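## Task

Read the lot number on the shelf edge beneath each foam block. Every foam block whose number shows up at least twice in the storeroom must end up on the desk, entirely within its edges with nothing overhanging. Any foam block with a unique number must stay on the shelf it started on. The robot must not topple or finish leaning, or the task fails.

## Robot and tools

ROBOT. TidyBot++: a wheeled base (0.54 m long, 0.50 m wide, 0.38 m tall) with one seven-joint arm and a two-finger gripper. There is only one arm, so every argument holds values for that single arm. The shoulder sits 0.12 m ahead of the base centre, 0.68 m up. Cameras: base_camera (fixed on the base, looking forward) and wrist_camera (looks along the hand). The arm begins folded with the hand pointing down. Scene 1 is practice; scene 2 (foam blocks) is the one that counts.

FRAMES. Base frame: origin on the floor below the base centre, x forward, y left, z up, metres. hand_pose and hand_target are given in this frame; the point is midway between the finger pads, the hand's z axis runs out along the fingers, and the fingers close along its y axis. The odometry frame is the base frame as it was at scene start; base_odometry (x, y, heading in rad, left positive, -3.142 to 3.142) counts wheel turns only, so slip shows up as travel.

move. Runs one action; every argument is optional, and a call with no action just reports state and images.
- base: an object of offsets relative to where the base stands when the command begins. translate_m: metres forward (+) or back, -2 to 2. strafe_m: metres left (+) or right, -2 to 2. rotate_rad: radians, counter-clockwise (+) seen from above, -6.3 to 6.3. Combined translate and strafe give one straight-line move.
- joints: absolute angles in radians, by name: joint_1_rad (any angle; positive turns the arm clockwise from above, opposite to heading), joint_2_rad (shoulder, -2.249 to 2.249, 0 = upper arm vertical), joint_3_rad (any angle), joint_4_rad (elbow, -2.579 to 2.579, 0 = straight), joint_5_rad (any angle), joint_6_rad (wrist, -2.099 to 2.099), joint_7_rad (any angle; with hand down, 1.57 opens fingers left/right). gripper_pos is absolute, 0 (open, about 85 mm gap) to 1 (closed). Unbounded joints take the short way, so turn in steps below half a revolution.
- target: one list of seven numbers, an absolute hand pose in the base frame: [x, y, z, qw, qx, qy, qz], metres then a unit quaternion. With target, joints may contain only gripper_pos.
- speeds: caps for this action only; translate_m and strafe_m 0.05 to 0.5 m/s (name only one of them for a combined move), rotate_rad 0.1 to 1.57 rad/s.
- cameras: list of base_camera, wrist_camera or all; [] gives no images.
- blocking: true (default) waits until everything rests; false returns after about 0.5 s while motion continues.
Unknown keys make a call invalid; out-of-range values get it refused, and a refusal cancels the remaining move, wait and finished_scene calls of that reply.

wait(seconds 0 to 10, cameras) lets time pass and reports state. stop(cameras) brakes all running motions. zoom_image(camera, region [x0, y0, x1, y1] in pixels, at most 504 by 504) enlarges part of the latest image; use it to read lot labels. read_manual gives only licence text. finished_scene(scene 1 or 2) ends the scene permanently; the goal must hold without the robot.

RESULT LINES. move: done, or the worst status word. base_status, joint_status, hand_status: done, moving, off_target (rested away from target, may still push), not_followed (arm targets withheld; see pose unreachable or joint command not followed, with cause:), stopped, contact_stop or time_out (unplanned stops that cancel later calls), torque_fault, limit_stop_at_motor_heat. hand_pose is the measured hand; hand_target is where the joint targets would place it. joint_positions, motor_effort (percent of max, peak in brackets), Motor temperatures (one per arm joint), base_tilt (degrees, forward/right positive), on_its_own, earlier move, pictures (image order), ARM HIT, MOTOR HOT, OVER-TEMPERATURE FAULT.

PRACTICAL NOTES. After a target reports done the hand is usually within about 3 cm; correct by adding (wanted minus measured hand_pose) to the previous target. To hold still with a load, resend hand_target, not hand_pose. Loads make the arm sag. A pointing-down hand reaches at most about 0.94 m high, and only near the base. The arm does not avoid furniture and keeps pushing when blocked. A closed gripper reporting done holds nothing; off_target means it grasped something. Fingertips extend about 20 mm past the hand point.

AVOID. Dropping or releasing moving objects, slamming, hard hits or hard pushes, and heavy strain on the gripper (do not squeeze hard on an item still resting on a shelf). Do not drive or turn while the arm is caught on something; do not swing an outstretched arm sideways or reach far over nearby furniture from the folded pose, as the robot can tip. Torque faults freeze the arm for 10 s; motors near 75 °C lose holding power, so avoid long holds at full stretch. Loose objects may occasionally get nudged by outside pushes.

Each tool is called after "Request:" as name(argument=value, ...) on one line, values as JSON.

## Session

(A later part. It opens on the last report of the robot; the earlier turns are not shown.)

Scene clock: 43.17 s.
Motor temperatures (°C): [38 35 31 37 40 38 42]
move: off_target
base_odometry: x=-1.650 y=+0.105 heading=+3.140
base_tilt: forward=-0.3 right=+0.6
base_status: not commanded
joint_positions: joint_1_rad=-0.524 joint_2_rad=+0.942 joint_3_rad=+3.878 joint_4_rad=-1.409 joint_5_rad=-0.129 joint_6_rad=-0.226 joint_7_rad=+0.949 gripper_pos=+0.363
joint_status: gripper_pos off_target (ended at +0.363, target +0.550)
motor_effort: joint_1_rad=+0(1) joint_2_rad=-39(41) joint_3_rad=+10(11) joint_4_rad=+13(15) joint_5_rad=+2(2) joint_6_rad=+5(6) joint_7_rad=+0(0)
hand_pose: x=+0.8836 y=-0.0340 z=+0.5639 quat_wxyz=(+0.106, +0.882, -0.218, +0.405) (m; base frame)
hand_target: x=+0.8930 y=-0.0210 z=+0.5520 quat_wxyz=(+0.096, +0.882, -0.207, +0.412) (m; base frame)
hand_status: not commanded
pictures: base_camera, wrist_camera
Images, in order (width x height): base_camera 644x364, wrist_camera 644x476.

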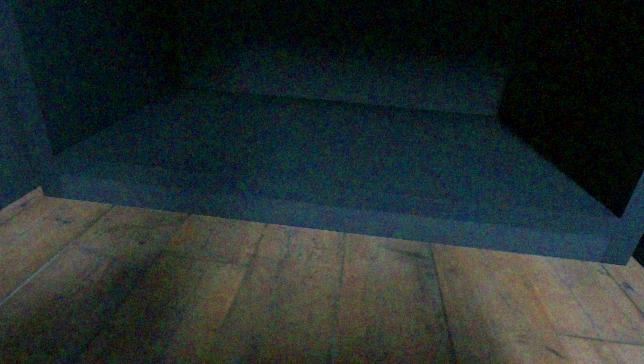

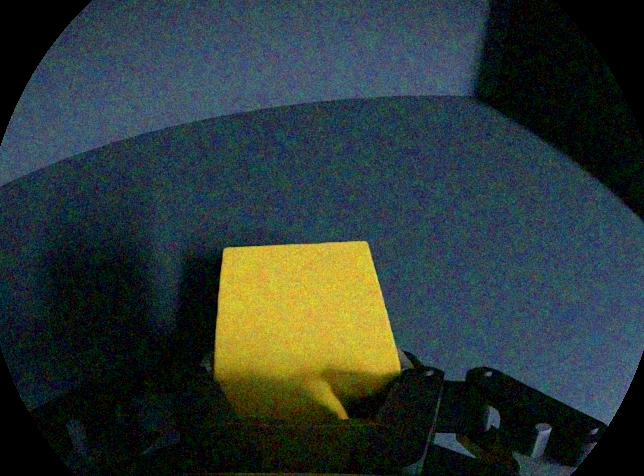

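Request:
move(target=[0.87, -0.02, 0.66, 0.096, 0.883, -0.207, 0.412])

Request:
move(base={"translate_m": -0.6}, cameras=["wrist_camera"])

Request:
move(target=[0.53, 0.0, 0.9, 0, 0.906, 0, 0.423])

Request:
move(base={"rotate_rad": -1.57})

Scene clock: 45.13 s.
Motor temperatures (°C): [38 35 31 37 40 38 42]
move: done
base_odometry: x=-1.650 y=+0.105 heading=+3.140
base_tilt: forward=-0.3 right=+0.6
base_status: not commanded
joint_positions: joint_1_rad=-0.524 joint_2_rad=+0.737 joint_3_rad=+3.847 joint_4_rad=-1.401 joint_5_rad=-0.007 joint_6_rad=-0.313 joint_7_rad=+0.927 gripper_pos=+0.363
joint_status: not commanded
motor_effort: joint_1_rad=-1(1) joint_2_rad=-38(44) joint_3_rad=+9(12) joint_4_rad=+17(18) joint_5_rad=+2(2) joint_6_rad=+6(7) joint_7_rad=+0(1)
hand_pose: x=+0.8774 y=-0.0259 z=+0.6779 quat_wxyz=(+0.077, +0.871, -0.217, +0.433) (m; base frame)
hand_target: x=+0.8700 y=-0.0200 z=+0.6600 quat_wxyz=(+0.096, +0.882, -0.207, +0.412) (m; base frame)
hand_status: done (0.020 m and 3.7 deg from the pose sent, 0.098 m and 1.9 deg at the start)
pictures: base_camera, wrist_camera
Images, in order (width x height): base_camera 644x364, wrist_camera 644x476.

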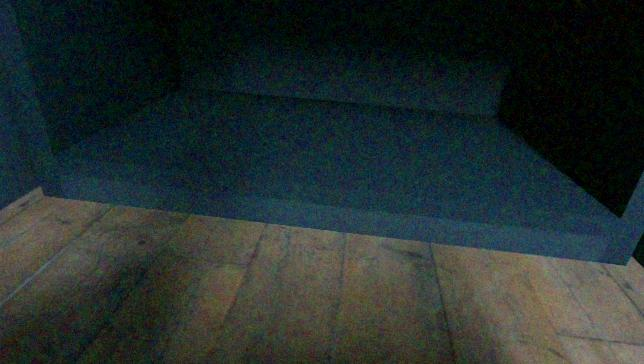

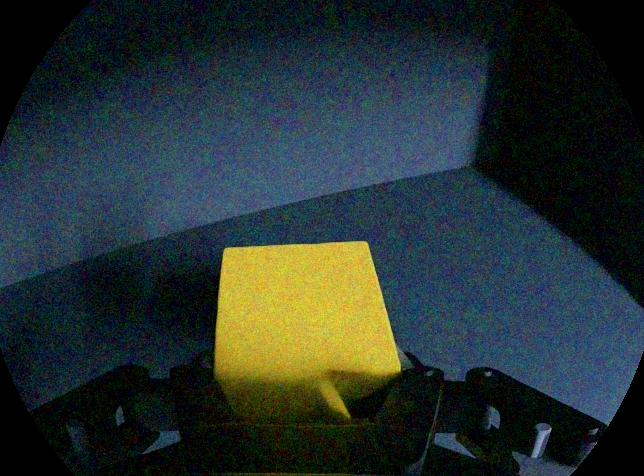

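Scene clock: 47.93 s.
Motor temperatures (°C): [38 35 31 37 40 38 42]
move: done
base_odometry: x=-1.050 y=+0.104 heading=+3.140
base_tilt: forward=-0.3 right=+0.6
base_status: done
joint_positions: joint_1_rad=-0.525 joint_2_rad=+0.737 joint_3_rad=+3.845 joint_4_rad=-1.399 joint_5_rad=-0.007 joint_6_rad=-0.320 joint_7_rad=+0.927 gripper_pos=+0.363
joint_status: not commanded
motor_effort: joint_1_rad=-1(4) joint_2_rad=-39(41) joint_3_rad=+9(11) joint_4_rad=+18(19) joint_5_rad=+2(2) joint_6_rad=+6(7) joint_7_rad=+0(1)
hand_pose: x=+0.8766 y=-0.0241 z=+0.6765 quat_wxyz=(+0.077, +0.873, -0.217, +0.431) (m; base frame)
hand_target: x=+0.8700 y=-0.0200 z=+0.6600 quat_wxyz=(+0.096, +0.882, -0.207, +0.412) (m; base frame)
hand_status: not commanded
pictures: wrist_camera
Images, in order (width x height): wrist_camera 644x476.

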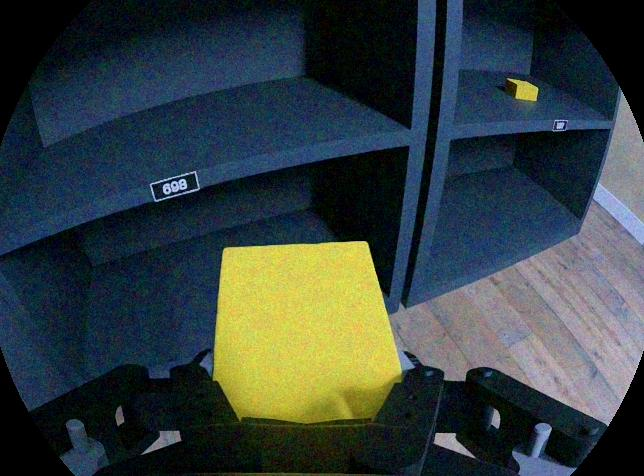

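Scene clock: 50.33 s.
Motor temperatures (°C): [38 35 31 37 40 37 42]
move: done
base_odometry: x=-1.050 y=+0.104 heading=+3.140
base_tilt: forward=-0.3 right=+0.6
base_status: not commanded
joint_positions: joint_1_rad=-0.026 joint_2_rad=-0.335 joint_3_rad=+3.166 joint_4_rad=-1.813 joint_5_rad=-0.007 joint_6_rad=-0.717 joint_7_rad=+1.527 gripper_pos=+0.363
joint_status: not commanded
motor_effort: joint_1_rad=+0(2) joint_2_rad=-9(41) joint_3_rad=+0(10) joint_4_rad=+22(22) joint_5_rad=+1(2) joint_6_rad=+7(8) joint_7_rad=+0(1)
hand_pose: x=+0.5466 y=+0.0023 z=+0.9266 quat_wxyz=(-0.018, +0.890, -0.021, +0.456) (m; base frame)
hand_target: x=+0.5300 y=+0.0000 z=+0.9000 quat_wxyz=(+0.000, +0.906, +0.000, +0.423) (m; base frame)
hand_status: done (0.031 m and 5.2 deg from the pose sent, 0.413 m and 26.7 deg at the start)
pictures: base_camera, wrist_camera
Images, in order (width x height): base_camera 644x364, wrist_camera 644x476.

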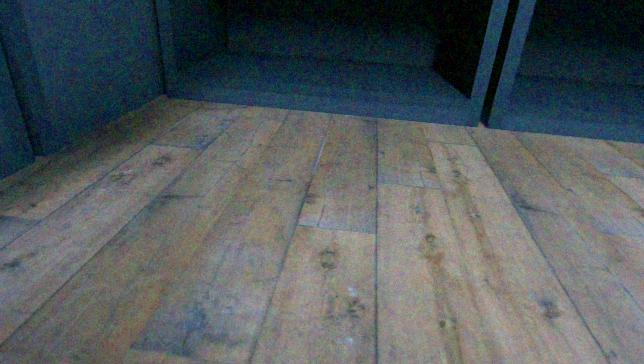

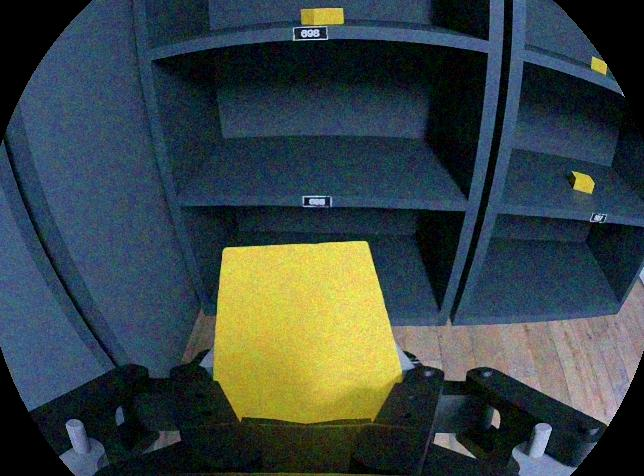

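Scene clock: 52.67 s.
Motor temperatures (°C): [38 35 31 37 40 37 42]
move: done
base_odometry: x=-1.050 y=+0.104 heading=+1.571
base_tilt: forward=-0.4 right=+0.6
base_status: done
joint_positions: joint_1_rad=-0.018 joint_2_rad=-0.335 joint_3_rad=+3.159 joint_4_rad=-1.813 joint_5_rad=-0.007 joint_6_rad=-0.719 joint_7_rad=+1.530 gripper_pos=+0.363
joint_status: not commanded
motor_effort: joint_1_rad=+0(2) joint_2_rad=-8(11) joint_3_rad=+0(2) joint_4_rad=+22(23) joint_5_rad=+1(1) joint_6_rad=+8(8) joint_7_rad=+0(1)
hand_pose: x=+0.5461 y=+0.0020 z=+0.9259 quat_wxyz=(-0.015, +0.890, -0.020, +0.455) (m; base frame)
hand_target: x=+0.5300 y=+0.0000 z=+0.9000 quat_wxyz=(+0.000, +0.906, +0.000, +0.423) (m; base frame)
hand_status: not commanded
pictures: base_camera, wrist_camera
Images, in order (width x height): base_camera 644x364, wrist_camera 644x476.

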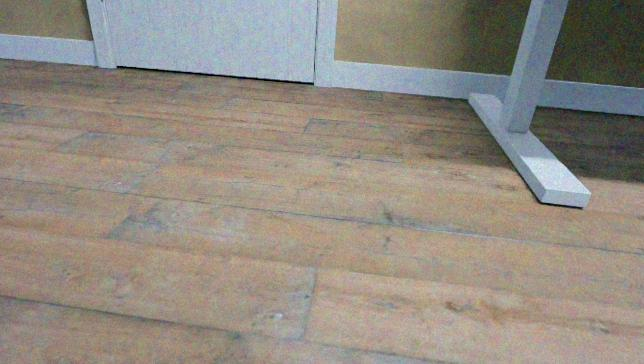

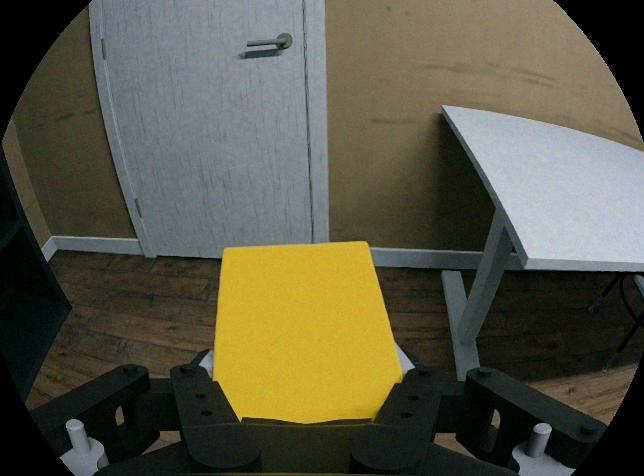

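Request:
move(base={"translate_m": 0.32, "strafe_m": -0.7}, cameras=["wrist_camera"])

Request:
move(target=[0.73, 0.0, 0.80, 0, 0.906, 0, 0.423])

Scene clock: 55.87 s.
Motor temperatures (°C): [38 35 31 37 40 37 42]
move: done
base_odometry: x=-0.350 y=+0.424 heading=+1.570
base_tilt: forward=-0.3 right=+0.6
base_status: done
joint_positions: joint_1_rad=-0.018 joint_2_rad=-0.336 joint_3_rad=+3.156 joint_4_rad=-1.814 joint_5_rad=-0.007 joint_6_rad=-0.720 joint_7_rad=+1.530 gripper_pos=+0.363
joint_status: not commanded
motor_effort: joint_1_rad=+0(1) joint_2_rad=-9(10) joint_3_rad=+1(3) joint_4_rad=+21(23) joint_5_rad=+1(1) joint_6_rad=+8(8) joint_7_rad=+0(1)
hand_pose: x=+0.5455 y=+0.0032 z=+0.9256 quat_wxyz=(-0.015, +0.890, -0.019, +0.454) (m; base frame)
hand_target: x=+0.5300 y=+0.0000 z=+0.9000 quat_wxyz=(+0.000, +0.906, +0.000, +0.423) (m; base frame)
hand_status: not commanded
pictures: wrist_camera
Images, in order (width x height): wrist_camera 644x476.

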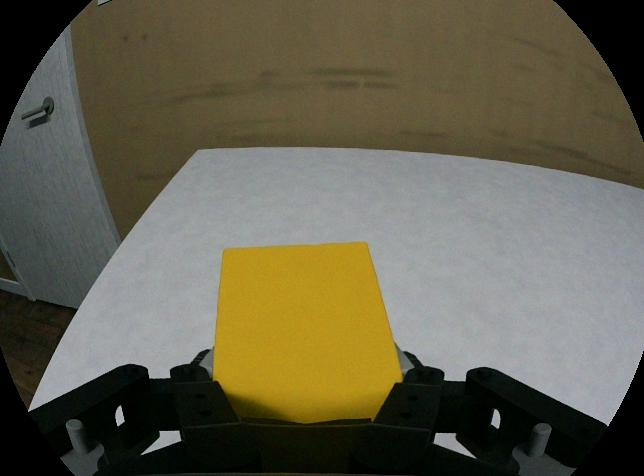

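Scene clock: 57.60 s.
Motor temperatures (°C): [38 35 31 37 40 37 42]
move: done
base_odometry: x=-0.350 y=+0.424 heading=+1.570
base_tilt: forward=-0.3 right=+0.6
base_status: not commanded
joint_positions: joint_1_rad=-0.018 joint_2_rad=+0.157 joint_3_rad=+3.156 joint_4_rad=-1.725 joint_5_rad=-0.007 joint_6_rad=-0.445 joint_7_rad=+1.544 gripper_pos=+0.363
joint_status: not commanded
motor_effort: joint_1_rad=-1(1) joint_2_rad=-26(27) joint_3_rad=+0(1) joint_4_rad=+20(22) joint_5_rad=+1(1) joint_6_rad=+7(8) joint_7_rad=+0(1)
hand_pose: x=+0.7108 y=+0.0044 z=+0.7874 quat_wxyz=(-0.007, +0.918, -0.013, +0.396) (m; base frame)
hand_target: x=+0.7300 y=+0.0000 z=+0.8000 quat_wxyz=(+0.000, +0.906, +0.000, +0.423) (m; base frame)
hand_status: done (0.023 m and 3.8 deg from the pose sent, 0.223 m and 4.9 deg at the start)
pictures: base_camera, wrist_camera
Images, in order (width x height): base_camera 644x364, wrist_camera 644x476.

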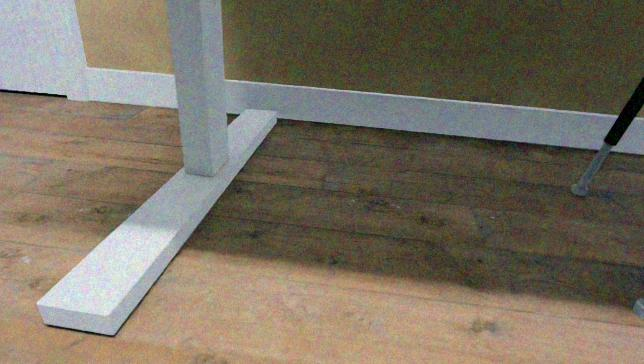

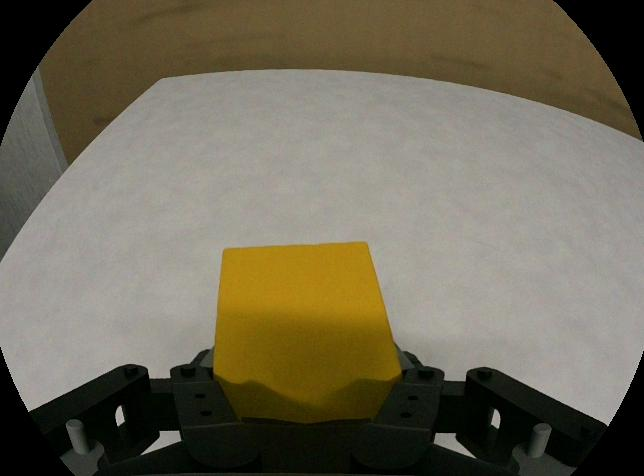

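Request:
move(base={"translate_m": 0.06}, cameras=[])

Request:
move(target=[0.74, 0.0, 0.785, 0, 0.906, 0, 0.423], cameras=["wrist_camera"])

Request:
move(target=[0.74, 0.0, 0.775, 0, 0.906, 0, 0.423], cameras=["wrist_camera"])

Request:
move(target=[0.74, 0.0, 0.765, 0, 0.906, 0, 0.423], cameras=["wrist_camera"])

Scene clock: 59.37 s.
Motor temperatures (°C): [38 35 31 37 40 37 42]
move: done
base_odometry: x=-0.349 y=+0.484 heading=+1.570
base_tilt: forward=-0.3 right=+0.6
base_status: done
joint_positions: joint_1_rad=-0.018 joint_2_rad=+0.164 joint_3_rad=+3.156 joint_4_rad=-1.720 joint_5_rad=-0.007 joint_6_rad=-0.437 joint_7_rad=+1.544 gripper_pos=+0.363
joint_status: not commanded
motor_effort: joint_1_rad=-1(1) joint_2_rad=-25(28) joint_3_rad=+0(1) joint_4_rad=+20(22) joint_5_rad=+0(1) joint_6_rad=+7(8) joint_7_rad=+0(1)
hand_pose: x=+0.7144 y=+0.0044 z=+0.7877 quat_wxyz=(-0.007, +0.917, -0.012, +0.399) (m; base frame)
hand_target: x=+0.7300 y=+0.0000 z=+0.8000 quat_wxyz=(+0.000, +0.906, +0.000, +0.423) (m; base frame)
hand_status: not commanded
pictures: none
No camera images: "cameras" was empty.

Scene clock: 60.10 s.
Motor temperatures (°C): [38 35 31 37 40 37 42]
move: done
base_odometry: x=-0.349 y=+0.484 heading=+1.570
base_tilt: forward=-0.3 right=+0.6
base_status: not commanded
joint_positions: joint_1_rad=-0.017 joint_2_rad=+0.187 joint_3_rad=+3.156 joint_4_rad=-1.720 joint_5_rad=-0.007 joint_6_rad=-0.396 joint_7_rad=+1.545 gripper_pos=+0.363
joint_status: not commanded
motor_effort: joint_1_rad=+0(1) joint_2_rad=-26(28) joint_3_rad=+0(0) joint_4_rad=+20(21) joint_5_rad=+1(1) joint_6_rad=+7(7) joint_7_rad=+0(0)
hand_pose: x=+0.7255 y=+0.0044 z=+0.7829 quat_wxyz=(-0.007, +0.913, -0.012, +0.407) (m; base frame)
hand_target: x=+0.7400 y=+0.0000 z=+0.7850 quat_wxyz=(+0.000, +0.906, +0.000, +0.423) (m; base frame)
hand_status: done (0.015 m and 2.6 deg from the pose sent, 0.026 m and 3.5 deg at the start)
pictures: wrist_camera
Images, in order (width x height): wrist_camera 644x476.

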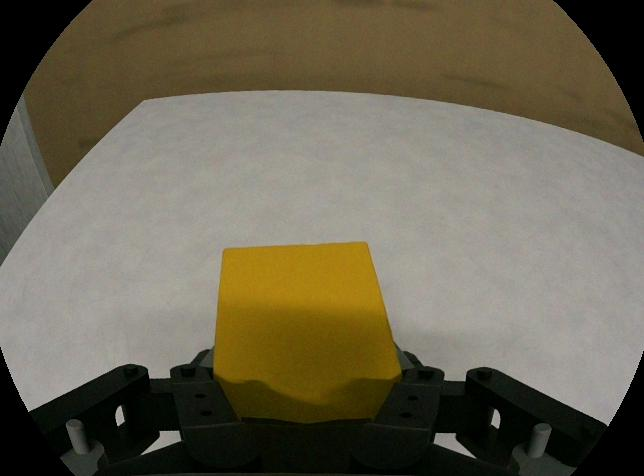

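Scene clock: 60.73 s.
Motor temperatures (°C): [38 35 31 37 40 37 42]
move: done
base_odometry: x=-0.349 y=+0.484 heading=+1.570
base_tilt: forward=-0.3 right=+0.6
base_status: not commanded
joint_positions: joint_1_rad=-0.017 joint_2_rad=+0.191 joint_3_rad=+3.156 joint_4_rad=-1.724 joint_5_rad=-0.007 joint_6_rad=-0.365 joint_7_rad=+1.545 gripper_pos=+0.363
joint_status: not commanded
motor_effort: joint_1_rad=-1(1) joint_2_rad=-27(27) joint_3_rad=+0(0) joint_4_rad=+20(21) joint_5_rad=+1(1) joint_6_rad=+7(7) joint_7_rad=+0(0)
hand_pose: x=+0.7312 y=+0.0044 z=+0.7858 quat_wxyz=(-0.007, +0.909, -0.012, +0.417) (m; base frame)
hand_target: x=+0.7400 y=+0.0000 z=+0.7750 quat_wxyz=(+0.000, +0.906, +0.000, +0.423) (m; base frame)
hand_status: done (0.015 m and 1.8 deg from the pose sent, 0.017 m and 2.6 deg at the start)
pictures: wrist_camera
Images, in order (width x height): wrist_camera 644x476.

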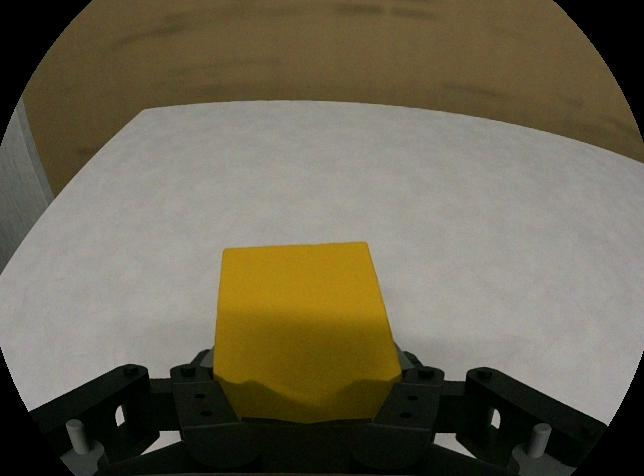

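Scene clock: 61.40 s.
Motor temperatures (°C): [38 35 31 37 40 37 42]
move: done
base_odometry: x=-0.349 y=+0.484 heading=+1.570
base_tilt: forward=-0.3 right=+0.6
base_status: not commanded
joint_positions: joint_1_rad=-0.017 joint_2_rad=+0.201 joint_3_rad=+3.156 joint_4_rad=-1.736 joint_5_rad=-0.007 joint_6_rad=-0.333 joint_7_rad=+1.545 gripper_pos=+0.363
joint_status: not commanded
motor_effort: joint_1_rad=+0(1) joint_2_rad=-27(28) joint_3_rad=+0(0) joint_4_rad=+20(21) joint_5_rad=+1(1) joint_6_rad=+7(8) joint_7_rad=+0(1)
hand_pose: x=+0.7349 y=+0.0043 z=+0.7814 quat_wxyz=(-0.007, +0.906, -0.012, +0.422) (m; base frame)
hand_target: x=+0.7400 y=+0.0000 z=+0.7650 quat_wxyz=(+0.000, +0.906, +0.000, +0.423) (m; base frame)
hand_status: done (0.018 m and 1.6 deg from the pose sent, 0.023 m and 1.8 deg at the start)
pictures: wrist_camera
Images, in order (width x height): wrist_camera 644x476.

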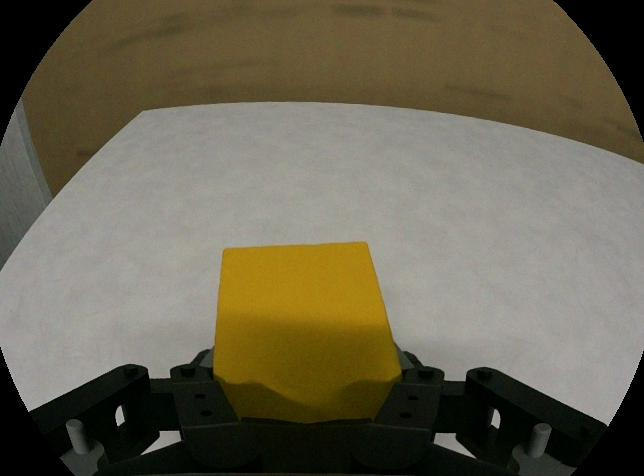

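Request:
move(target=[0.74, 0.0, 0.752, 0, 0.906, 0, 0.423], cameras=["wrist_camera"])

Request:
move(target=[0.74, 0.0, 0.740, 0, 0.906, 0, 0.423], cameras=["wrist_camera"])

Request:
move(target=[0.74, 0.0, 0.730, 0, 0.906, 0, 0.423], cameras=["wrist_camera"])

Scene clock: 62.30 s.
Motor temperatures (°C): [38 35 31 37 40 37 42]
move: done
base_odometry: x=-0.349 y=+0.484 heading=+1.570
base_tilt: forward=-0.3 right=+0.6
base_status: not commanded
joint_positions: joint_1_rad=-0.017 joint_2_rad=+0.216 joint_3_rad=+3.156 joint_4_rad=-1.761 joint_5_rad=-0.007 joint_6_rad=-0.290 joint_7_rad=+1.546 gripper_pos=+0.363
joint_status: not commanded
motor_effort: joint_1_rad=+0(1) joint_2_rad=-27(29) joint_3_rad=+0(0) joint_4_rad=+20(21) joint_5_rad=+1(1) joint_6_rad=+8(8) joint_7_rad=+0(1)
hand_pose: x=+0.7369 y=+0.0041 z=+0.7691 quat_wxyz=(-0.007, +0.906, -0.012, +0.424) (m; base frame)
hand_target: x=+0.7400 y=+0.0000 z=+0.7520 quat_wxyz=(+0.000, +0.906, +0.000, +0.423) (m; base frame)
hand_status: done (0.018 m and 1.6 deg from the pose sent, 0.030 m and 1.6 deg at the start)
pictures: wrist_camera
Images, in order (width x height): wrist_camera 644x476.

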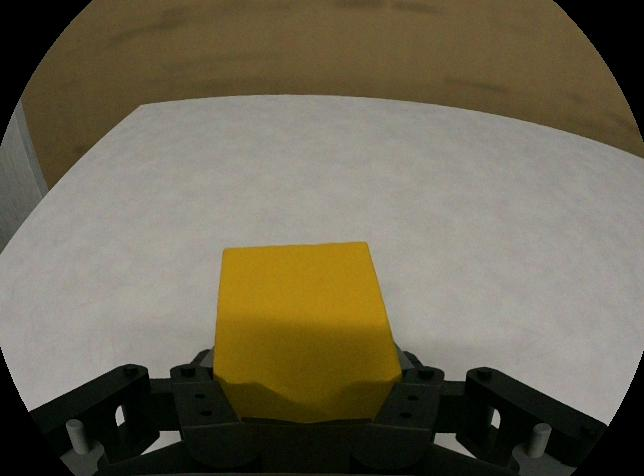

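Scene clock: 63.03 s.
Motor temperatures (°C): [38 35 31 37 40 37 42]
move: done
base_odometry: x=-0.349 y=+0.484 heading=+1.570
base_tilt: forward=-0.3 right=+0.6
base_status: not commanded
joint_positions: joint_1_rad=-0.016 joint_2_rad=+0.229 joint_3_rad=+3.156 joint_4_rad=-1.785 joint_5_rad=-0.007 joint_6_rad=-0.252 joint_7_rad=+1.546 gripper_pos=+0.363
joint_status: not commanded
motor_effort: joint_1_rad=-1(1) joint_2_rad=-27(29) joint_3_rad=+0(0) joint_4_rad=+20(21) joint_5_rad=+1(1) joint_6_rad=+7(8) joint_7_rad=+0(0)
hand_pose: x=+0.7377 y=+0.0035 z=+0.7572 quat_wxyz=(-0.007, +0.906, -0.012, +0.424) (m; base frame)
hand_target: x=+0.7400 y=+0.0000 z=+0.7400 quat_wxyz=(+0.000, +0.906, +0.000, +0.423) (m; base frame)
hand_status: done (0.018 m and 1.6 deg from the pose sent, 0.030 m and 1.6 deg at the start)
pictures: wrist_camera
Images, in order (width x height): wrist_camera 644x476.

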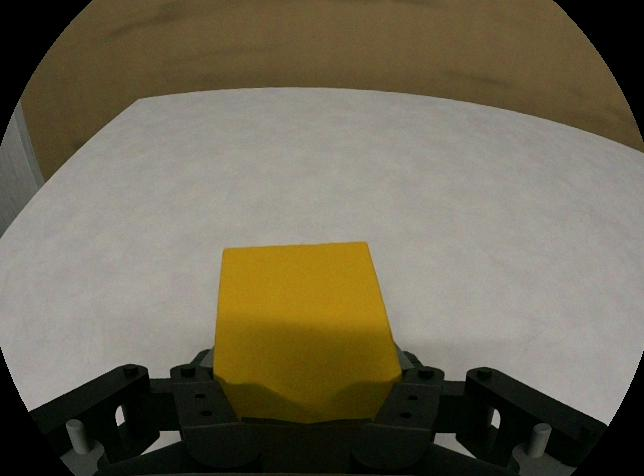

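Scene clock: 63.70 s.
Motor temperatures (°C): [38 35 31 37 40 37 42]
move: done
base_odometry: x=-0.349 y=+0.484 heading=+1.570
base_tilt: forward=-0.3 right=+0.6
base_status: not commanded
joint_positions: joint_1_rad=-0.014 joint_2_rad=+0.239 joint_3_rad=+3.155 joint_4_rad=-1.805 joint_5_rad=-0.007 joint_6_rad=-0.220 joint_7_rad=+1.546 gripper_pos=+0.363
joint_status: not commanded
motor_effort: joint_1_rad=-1(1) joint_2_rad=-25(29) joint_3_rad=+0(0) joint_4_rad=+17(21) joint_5_rad=+0(1) joint_6_rad=+6(8) joint_7_rad=+0(1)
hand_pose: x=+0.7381 y=+0.0030 z=+0.7485 quat_wxyz=(-0.006, +0.905, -0.013, +0.425) (m; base frame)
hand_target: x=+0.7400 y=+0.0000 z=+0.7300 quat_wxyz=(+0.000, +0.906, +0.000, +0.423) (m; base frame)
hand_status: done (0.019 m and 1.7 deg from the pose sent, 0.028 m and 1.6 deg at the start)
pictures: wrist_camera
Images, in order (width x height): wrist_camera 644x476.

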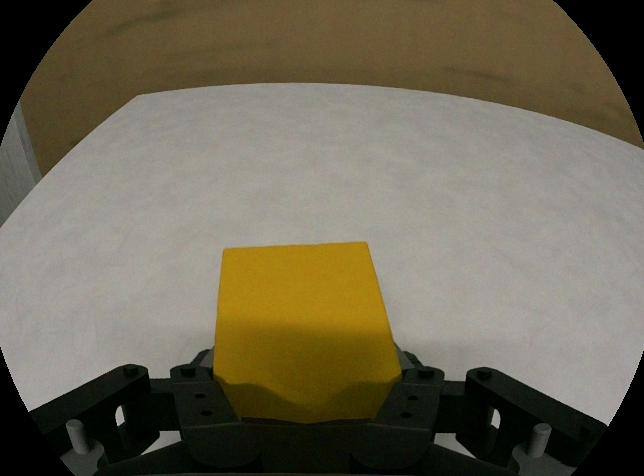

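Request:
move(target=[0.74, 0.0, 0.722, 0, 0.906, 0, 0.423], cameras=["wrist_camera"])

Scene clock: 64.57 s.
Motor temperatures (°C): [38 35 31 37 40 37 42]
move: done
base_odometry: x=-0.349 y=+0.484 heading=+1.570
base_tilt: forward=-0.3 right=+0.6
base_status: not commanded
joint_positions: joint_1_rad=-0.013 joint_2_rad=+0.239 joint_3_rad=+3.153 joint_4_rad=-1.816 joint_5_rad=-0.007 joint_6_rad=-0.195 joint_7_rad=+1.546 gripper_pos=+0.363
joint_status: not commanded
motor_effort: joint_1_rad=+0(1) joint_2_rad=-23(27) joint_3_rad=+0(0) joint_4_rad=+17(20) joint_5_rad=+1(1) joint_6_rad=+7(8) joint_7_rad=+0(1)
hand_pose: x=+0.7390 y=+0.0030 z=+0.7486 quat_wxyz=(-0.007, +0.902, -0.013, +0.431) (m; base frame)
hand_target: x=+0.7400 y=+0.0000 z=+0.7220 quat_wxyz=(+0.000, +0.906, +0.000, +0.423) (m; base frame)
hand_status: done (0.027 m and 1.9 deg from the pose sent, 0.027 m and 1.7 deg at the start)
pictures: wrist_camera
Images, in order (width x height): wrist_camera 644x476.

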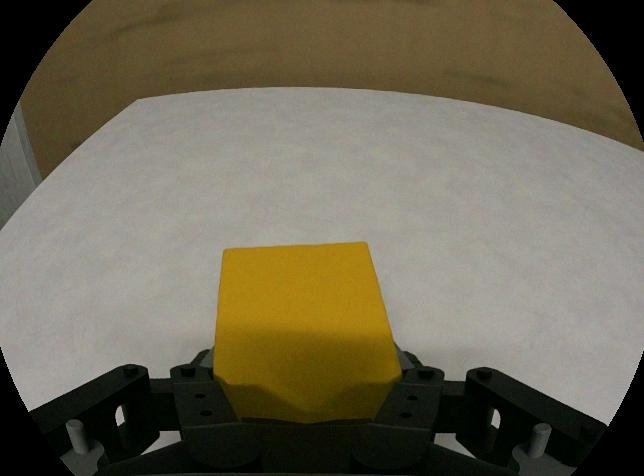

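Contact. Release and retreat.

Request:
move(joints={"gripper_pos": 0.0}, cameras=["wrist_camera"])

Request:
move(target=[0.71, 0.0, 0.80, 0, 0.906, 0, 0.423], cameras=["wrist_camera"])

Request:
move(joints={"joint_1_rad":0,"joint_2_rad":-0.34,"joint_3_rad":3.14,"joint_4_rad":-2.28,"joint_5_rad":0,"joint_6_rad":0.2,"joint_7_rad":1.57}, cameras=["wrist_camera"])

Request:
move(base={"translate_m": -0.4, "strafe_m": 0.6}, cameras=["wrist_camera"])

Scene clock: 65.60 s.
Motor temperatures (°C): [38 35 31 37 40 37 42]
move: done
base_odometry: x=-0.349 y=+0.484 heading=+1.570
base_tilt: forward=-0.3 right=+0.6
base_status: not commanded
joint_positions: joint_1_rad=-0.013 joint_2_rad=+0.248 joint_3_rad=+3.153 joint_4_rad=-1.817 joint_5_rad=-0.007 joint_6_rad=-0.193 joint_7_rad=+1.546 gripper_pos=+0.000
joint_status: all done
motor_effort: joint_1_rad=+0(1) joint_2_rad=-26(27) joint_3_rad=+0(1) joint_4_rad=+18(19) joint_5_rad=+1(1) joint_6_rad=+6(7) joint_7_rad=+0(1)
hand_pose: x=+0.7397 y=+0.0030 z=+0.7426 quat_wxyz=(-0.007, +0.904, -0.013, +0.427) (m; base frame)
hand_target: x=+0.7400 y=+0.0000 z=+0.7220 quat_wxyz=(+0.000, +0.906, +0.000, +0.423) (m; base frame)
hand_status: not commanded
pictures: wrist_camera
Images, in order (width x height): wrist_camera 644x476.

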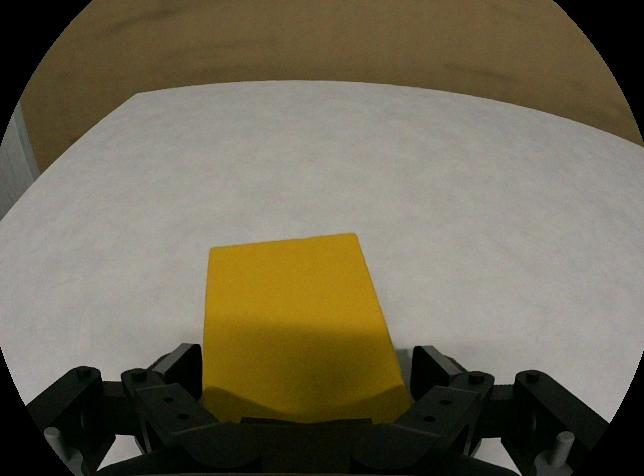

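Scene clock: 66.93 s.
Motor temperatures (°C): [38 36 31 37 40 37 42]
move: done
base_odometry: x=-0.349 y=+0.484 heading=+1.570
base_tilt: forward=-0.3 right=+0.6
base_status: not commanded
joint_positions: joint_1_rad=-0.013 joint_2_rad=+0.119 joint_3_rad=+3.153 joint_4_rad=-1.771 joint_5_rad=-0.007 joint_6_rad=-0.329 joint_7_rad=+1.546 gripper_pos=+0.000
joint_status: not commanded
motor_effort: joint_1_rad=+0(1) joint_2_rad=-25(30) joint_3_rad=+0(0) joint_4_rad=+20(21) joint_5_rad=+1(1) joint_6_rad=+7(8) joint_7_rad=+0(1)
hand_pose: x=+0.7157 y=+0.0031 z=+0.8131 quat_wxyz=(-0.008, +0.895, -0.013, +0.445) (m; base frame)
hand_target: x=+0.7100 y=+0.0000 z=+0.8000 quat_wxyz=(+0.000, +0.906, +0.000, +0.423) (m; base frame)
hand_status: done (0.015 m and 3.3 deg from the pose sent, 0.065 m and 1.7 deg at the start)
pictures: wrist_camera
Images, in order (width x height): wrist_camera 644x476.

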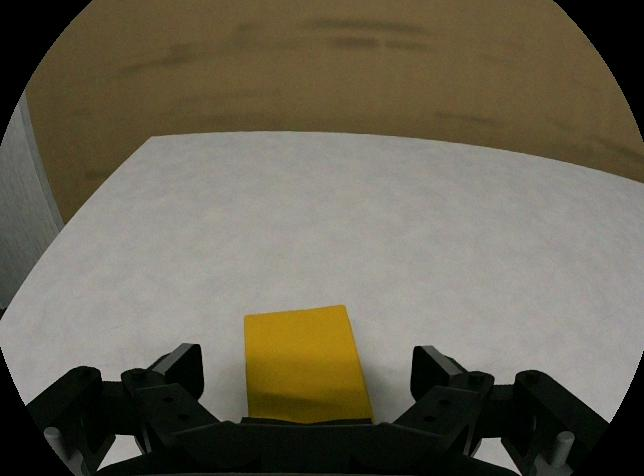

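Scene clock: 69.00 s.
Motor temperatures (°C): [38 36 31 37 40 37 42]
move: done
base_odometry: x=-0.349 y=+0.484 heading=+1.570
base_tilt: forward=-0.3 right=+0.6
base_status: not commanded
joint_positions: joint_1_rad=-0.013 joint_2_rad=-0.331 joint_3_rad=+3.153 joint_4_rad=-2.249 joint_5_rad=-0.007 joint_6_rad=+0.142 joint_7_rad=+1.546 gripper_pos=+0.000
joint_status: all done
motor_effort: joint_1_rad=-1(2) joint_2_rad=-9(26) joint_3_rad=+1(1) joint_4_rad=+21(23) joint_5_rad=+1(2) joint_6_rad=+9(10) joint_7_rad=+0(1)
hand_pose: x=+0.5827 y=+0.0012 z=+0.9097 quat_wxyz=(-0.012, +0.775, -0.013, +0.631) (m; base frame)
hand_target: x=+0.5787 y=+0.0022 z=+0.9126 quat_wxyz=(-0.001, +0.764, +0.000, +0.645) (m; base frame)
hand_status: not commanded
pictures: wrist_camera
Images, in order (width x height): wrist_camera 644x476.

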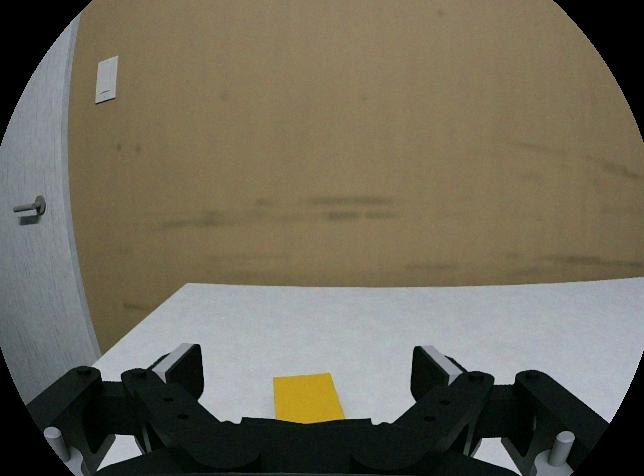

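Scene clock: 71.60 s.
Motor temperatures (°C): [38 36 31 37 40 38 42]
move: done
base_odometry: x=-0.950 y=+0.085 heading=+1.570
base_tilt: forward=-0.3 right=+0.6
base_status: done
joint_positions: joint_1_rad=-0.012 joint_2_rad=-0.333 joint_3_rad=+3.149 joint_4_rad=-2.250 joint_5_rad=-0.007 joint_6_rad=+0.146 joint_7_rad=+1.546 gripper_pos=+0.000
joint_status: not commanded
motor_effort: joint_1_rad=-1(2) joint_2_rad=-9(11) joint_3_rad=+0(2) joint_4_rad=+21(22) joint_5_rad=+1(1) joint_6_rad=+8(9) joint_7_rad=+0(1)
hand_pose: x=+0.5822 y=+0.0028 z=+0.9112 quat_wxyz=(-0.012, +0.774, -0.012, +0.633) (m; base frame)
hand_target: x=+0.5787 y=+0.0022 z=+0.9126 quat_wxyz=(-0.001, +0.764, +0.000, +0.645) (m; base frame)
hand_status: not commanded
pictures: wrist_camera
Images, in order (width x height): wrist_camera 644x476.

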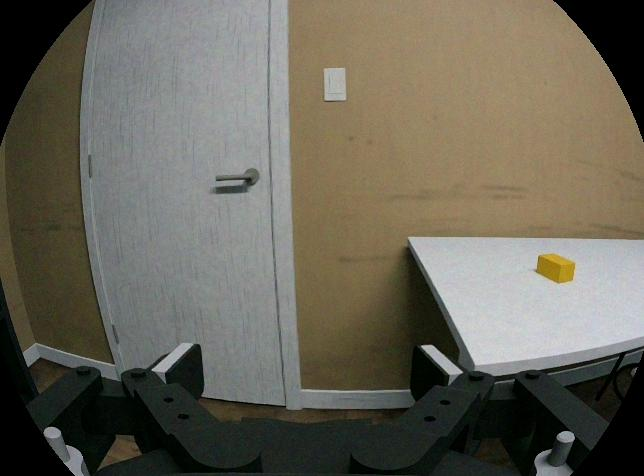

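Request:
move(base={"rotate_rad": 1.57}, cameras=[])

Request:
move(base={"translate_m": 0.6}, cameras=[])

Request:
move(target=[0.60, 0.12, 1.02, 0.114, 0.859, -0.219, 0.448])

Scene clock: 74.47 s.
Motor temperatures (°C): [38 36 31 37 40 38 42]
move: done
base_odometry: x=-0.950 y=+0.085 heading=+3.139
base_tilt: forward=-0.3 right=+0.6
base_status: done
joint_positions: joint_1_rad=-0.011 joint_2_rad=-0.333 joint_3_rad=+3.144 joint_4_rad=-2.250 joint_5_rad=-0.007 joint_6_rad=+0.146 joint_7_rad=+1.546 gripper_pos=+0.000
joint_status: not commanded
motor_effort: joint_1_rad=+0(2) joint_2_rad=-9(10) joint_3_rad=+1(2) joint_4_rad=+21(22) joint_5_rad=+1(1) joint_6_rad=+9(9) joint_7_rad=+0(1)
hand_pose: x=+0.5822 y=+0.0050 z=+0.9112 quat_wxyz=(-0.013, +0.774, -0.009, +0.633) (m; base frame)
hand_target: x=+0.5787 y=+0.0022 z=+0.9126 quat_wxyz=(-0.001, +0.764, +0.000, +0.645) (m; base frame)
hand_status: not commanded
pictures: none
No camera images: "cameras" was empty.

Scene clock: 77.03 s.
Motor temperatures (°C): [38 35 31 37 40 38 42]
move: done
base_odometry: x=-1.550 y=+0.086 heading=+3.140
base_tilt: forward=-0.3 right=+0.6
base_status: done
joint_positions: joint_1_rad=-0.011 joint_2_rad=-0.338 joint_3_rad=+3.144 joint_4_rad=-2.251 joint_5_rad=-0.007 joint_6_rad=+0.148 joint_7_rad=+1.546 gripper_pos=+0.000
joint_status: not commanded
motor_effort: joint_1_rad=+0(1) joint_2_rad=-9(12) joint_3_rad=+0(1) joint_4_rad=+21(23) joint_5_rad=+1(1) joint_6_rad=+8(9) joint_7_rad=+0(1)
hand_pose: x=+0.5811 y=+0.0050 z=+0.9129 quat_wxyz=(-0.013, +0.773, -0.009, +0.635) (m; base frame)
hand_target: x=+0.5787 y=+0.0022 z=+0.9126 quat_wxyz=(-0.001, +0.764, +0.000, +0.645) (m; base frame)
hand_status: not commanded
pictures: none
No camera images: "cameras" was empty.

Scene clock: 80.20 s.
Motor temperatures (°C): [38 35 31 37 40 38 42]
move: done
base_odometry: x=-1.550 y=+0.086 heading=+3.140
base_tilt: forward=-0.3 right=+0.6
base_status: not commanded
joint_positions: joint_1_rad=+1.585 joint_2_rad=-0.609 joint_3_rad=+2.012 joint_4_rad=-1.113 joint_5_rad=-0.286 joint_6_rad=-1.248 joint_7_rad=+1.250 gripper_pos=+0.000
joint_status: not commanded
motor_effort: joint_1_rad=-1(1) joint_2_rad=+17(18) joint_3_rad=+10(11) joint_4_rad=+15(23) joint_5_rad=+3(4) joint_6_rad=+6(10) joint_7_rad=+0(1)
hand_pose: x=+0.5980 y=+0.0905 z=+1.0396 quat_wxyz=(+0.145, +0.848, -0.207, +0.465) (m; base frame)
hand_target: x=+0.6000 y=+0.1200 z=+1.0200 quat_wxyz=(+0.114, +0.859, -0.219, +0.448) (m; base frame)
hand_status: done (0.036 m and 4.5 deg from the pose sent, 0.158 m and 36.8 deg at the start)
pictures: base_camera, wrist_camera
Images, in order (width x height): base_camera 644x364, wrist_camera 644x476.

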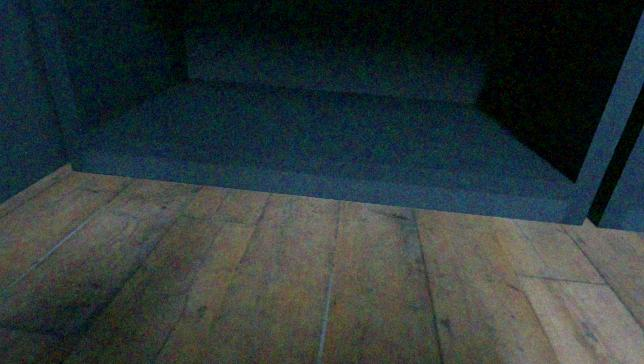

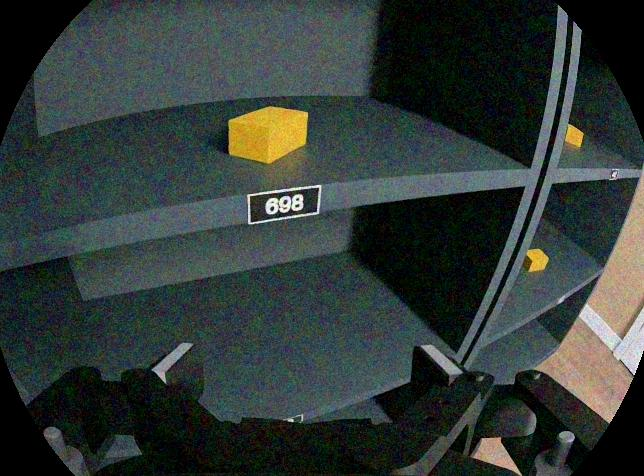

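Request:
move(target=[0.45, 0.14, 1.12, 0.257, 0.740, -0.404, 0.471])

Request:
move(base={"translate_m": 0.35}, speeds={"translate_m": 0.25})

Scene clock: 83.73 s.
Motor temperatures (°C): [38 35 31 37 40 37 42]
move: done
base_odometry: x=-1.550 y=+0.086 heading=+3.140
base_tilt: forward=-0.3 right=+0.6
base_status: not commanded
joint_positions: joint_1_rad=+1.720 joint_2_rad=-0.746 joint_3_rad=+2.349 joint_4_rad=-0.567 joint_5_rad=-0.286 joint_6_rad=-1.892 joint_7_rad=+1.060 gripper_pos=+0.000
joint_status: not commanded
motor_effort: joint_1_rad=+0(1) joint_2_rad=+26(27) joint_3_rad=+7(11) joint_4_rad=+4(16) joint_5_rad=+5(5) joint_6_rad=+7(8) joint_7_rad=+0(1)
hand_pose: x=+0.4501 y=+0.1256 z=+1.1353 quat_wxyz=(+0.265, +0.741, -0.388, +0.480) (m; base frame)
hand_target: x=+0.4500 y=+0.1400 z=+1.1200 quat_wxyz=(+0.257, +0.740, -0.404, +0.471) (m; base frame)
hand_status: done (0.021 m and 2.3 deg from the pose sent, 0.176 m and 28.8 deg at the start)
pictures: base_camera, wrist_camera
Images, in order (width x height): base_camera 644x364, wrist_camera 644x476.

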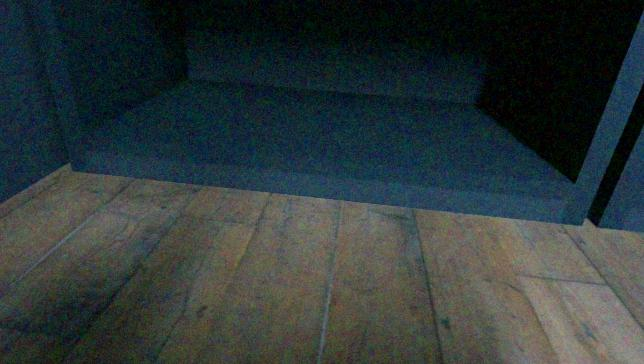

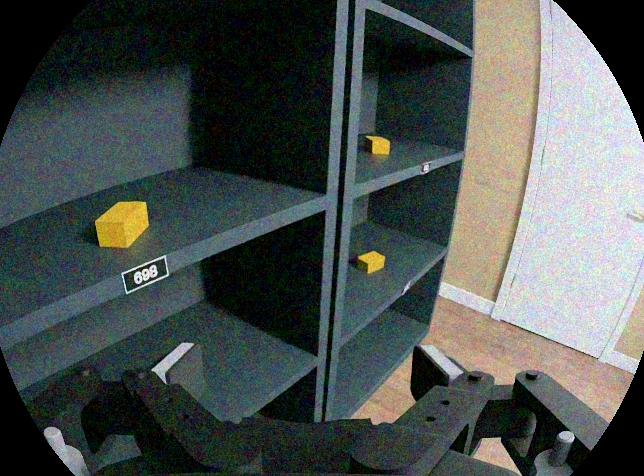

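Scene clock: 86.03 s.
Motor temperatures (°C): [38 36 31 37 40 37 42]
move: done
base_odometry: x=-1.900 y=+0.087 heading=+3.141
base_tilt: forward=-0.3 right=+0.6
base_status: done
joint_positions: joint_1_rad=+1.730 joint_2_rad=-0.746 joint_3_rad=+2.352 joint_4_rad=-0.567 joint_5_rad=-0.286 joint_6_rad=-1.896 joint_7_rad=+1.059 gripper_pos=+0.000
joint_status: not commanded
motor_effort: joint_1_rad=-1(2) joint_2_rad=+26(27) joint_3_rad=+7(8) joint_4_rad=+4(5) joint_5_rad=+5(5) joint_6_rad=+7(8) joint_7_rad=-1(1)
hand_pose: x=+0.4500 y=+0.1218 z=+1.1351 quat_wxyz=(+0.268, +0.738, -0.394, +0.478) (m; base frame)
hand_target: x=+0.4500 y=+0.1400 z=+1.1200 quat_wxyz=(+0.257, +0.740, -0.404, +0.471) (m; base frame)
hand_status: not commanded
pictures: base_camera, wrist_camera
Images, in order (width x height): base_camera 644x364, wrist_camera 644x476.

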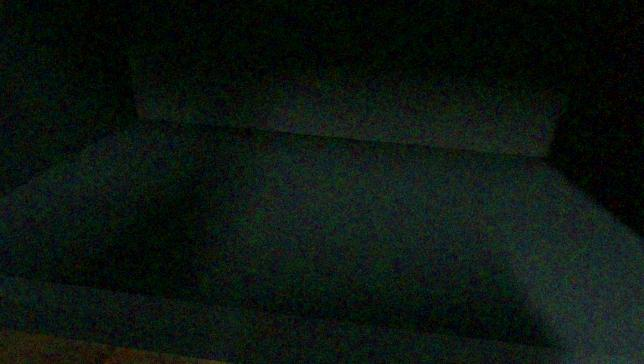

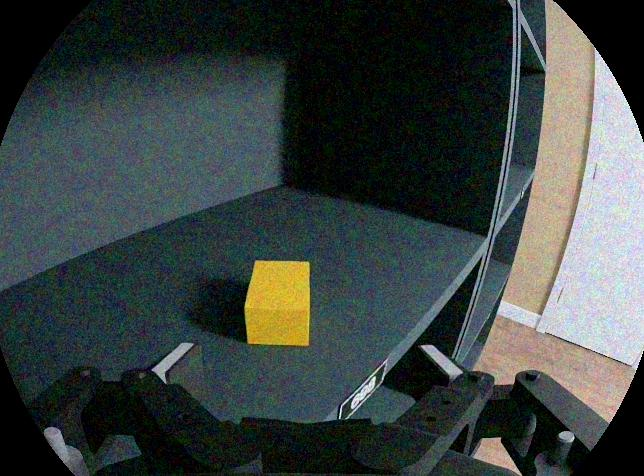

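Request:
move(target=[0.54, 0.055, 1.06, 0.257, 0.740, -0.404, 0.471])

Scene clock: 88.37 s.
Motor temperatures (°C): [38 36 31 37 40 37 42]
move: done
base_odometry: x=-1.900 y=+0.087 heading=+3.141
base_tilt: forward=-0.3 right=+0.6
base_status: not commanded
joint_positions: joint_1_rad=+1.744 joint_2_rad=-0.789 joint_3_rad=+2.211 joint_4_rad=-0.959 joint_5_rad=-0.286 joint_6_rad=-1.562 joint_7_rad=+1.041 gripper_pos=+0.000
joint_status: not commanded
motor_effort: joint_1_rad=+0(1) joint_2_rad=+23(26) joint_3_rad=+11(11) joint_4_rad=+10(11) joint_5_rad=+5(5) joint_6_rad=+7(8) joint_7_rad=+0(1)
hand_pose: x=+0.5297 y=+0.0602 z=+1.0598 quat_wxyz=(+0.241, +0.761, -0.396, +0.453) (m; base frame)
hand_target: x=+0.5400 y=+0.0550 z=+1.0600 quat_wxyz=(+0.257, +0.740, -0.404, +0.471) (m; base frame)
hand_status: done (0.012 m and 3.8 deg from the pose sent, 0.135 m and 1.9 deg at the start)
pictures: base_camera, wrist_camera
Images, in order (width x height): base_camera 644x364, wrist_camera 644x476.

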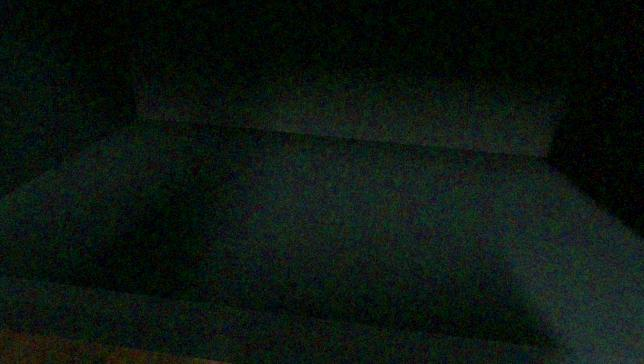

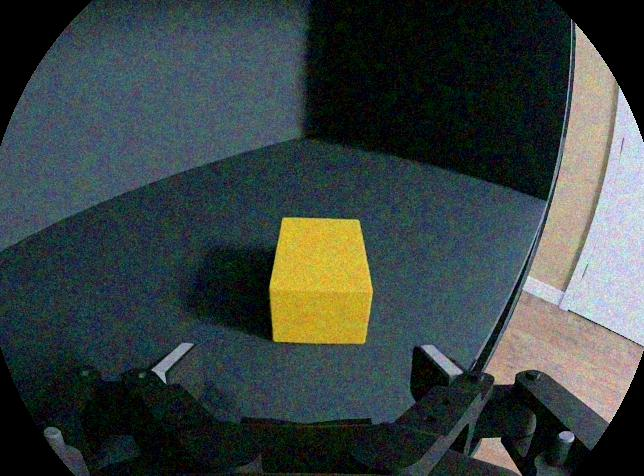

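Request:
move(target=[0.61, -0.056, 1.022, 0.257, 0.740, -0.404, 0.471])

Scene clock: 90.10 s.
Motor temperatures (°C): [38 36 31 37 40 37 42]
move: done
base_odometry: x=-1.900 y=+0.087 heading=+3.141
base_tilt: forward=-0.3 right=+0.6
base_status: not commanded
joint_positions: joint_1_rad=+1.928 joint_2_rad=-0.776 joint_3_rad=+2.076 joint_4_rad=-1.162 joint_5_rad=-0.286 joint_6_rad=-1.241 joint_7_rad=+1.041 gripper_pos=+0.000
joint_status: not commanded
motor_effort: joint_1_rad=+0(3) joint_2_rad=+22(25) joint_3_rad=+12(13) joint_4_rad=+13(15) joint_5_rad=+5(5) joint_6_rad=+7(8) joint_7_rad=+0(1)
hand_pose: x=+0.5975 y=-0.0518 z=+1.0233 quat_wxyz=(+0.255, +0.737, -0.421, +0.462) (m; base frame)
hand_target: x=+0.6100 y=-0.0560 z=+1.0220 quat_wxyz=(+0.257, +0.740, -0.404, +0.471) (m; base frame)
hand_status: done (0.013 m and 2.2 deg from the pose sent, 0.146 m and 3.8 deg at the start)
pictures: base_camera, wrist_camera
Images, in order (width x height): base_camera 644x364, wrist_camera 644x476.

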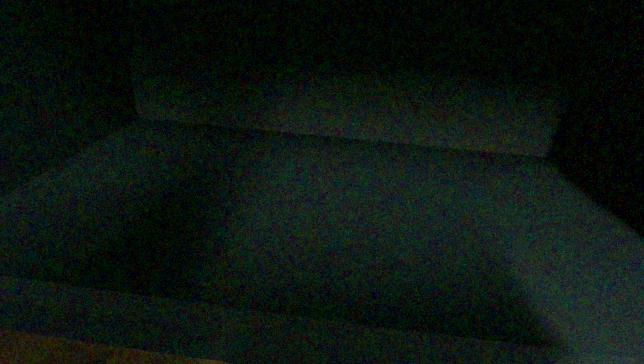

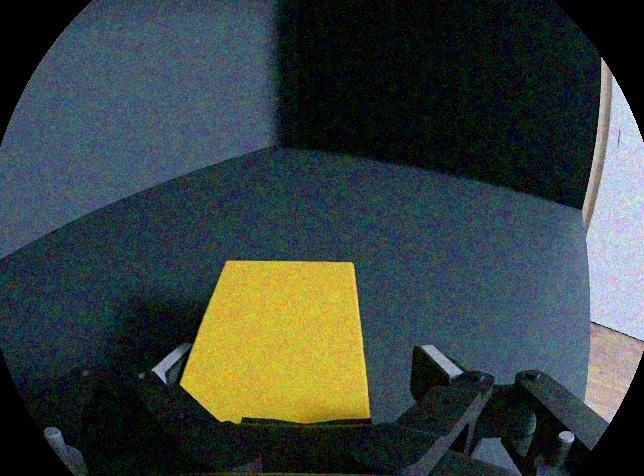

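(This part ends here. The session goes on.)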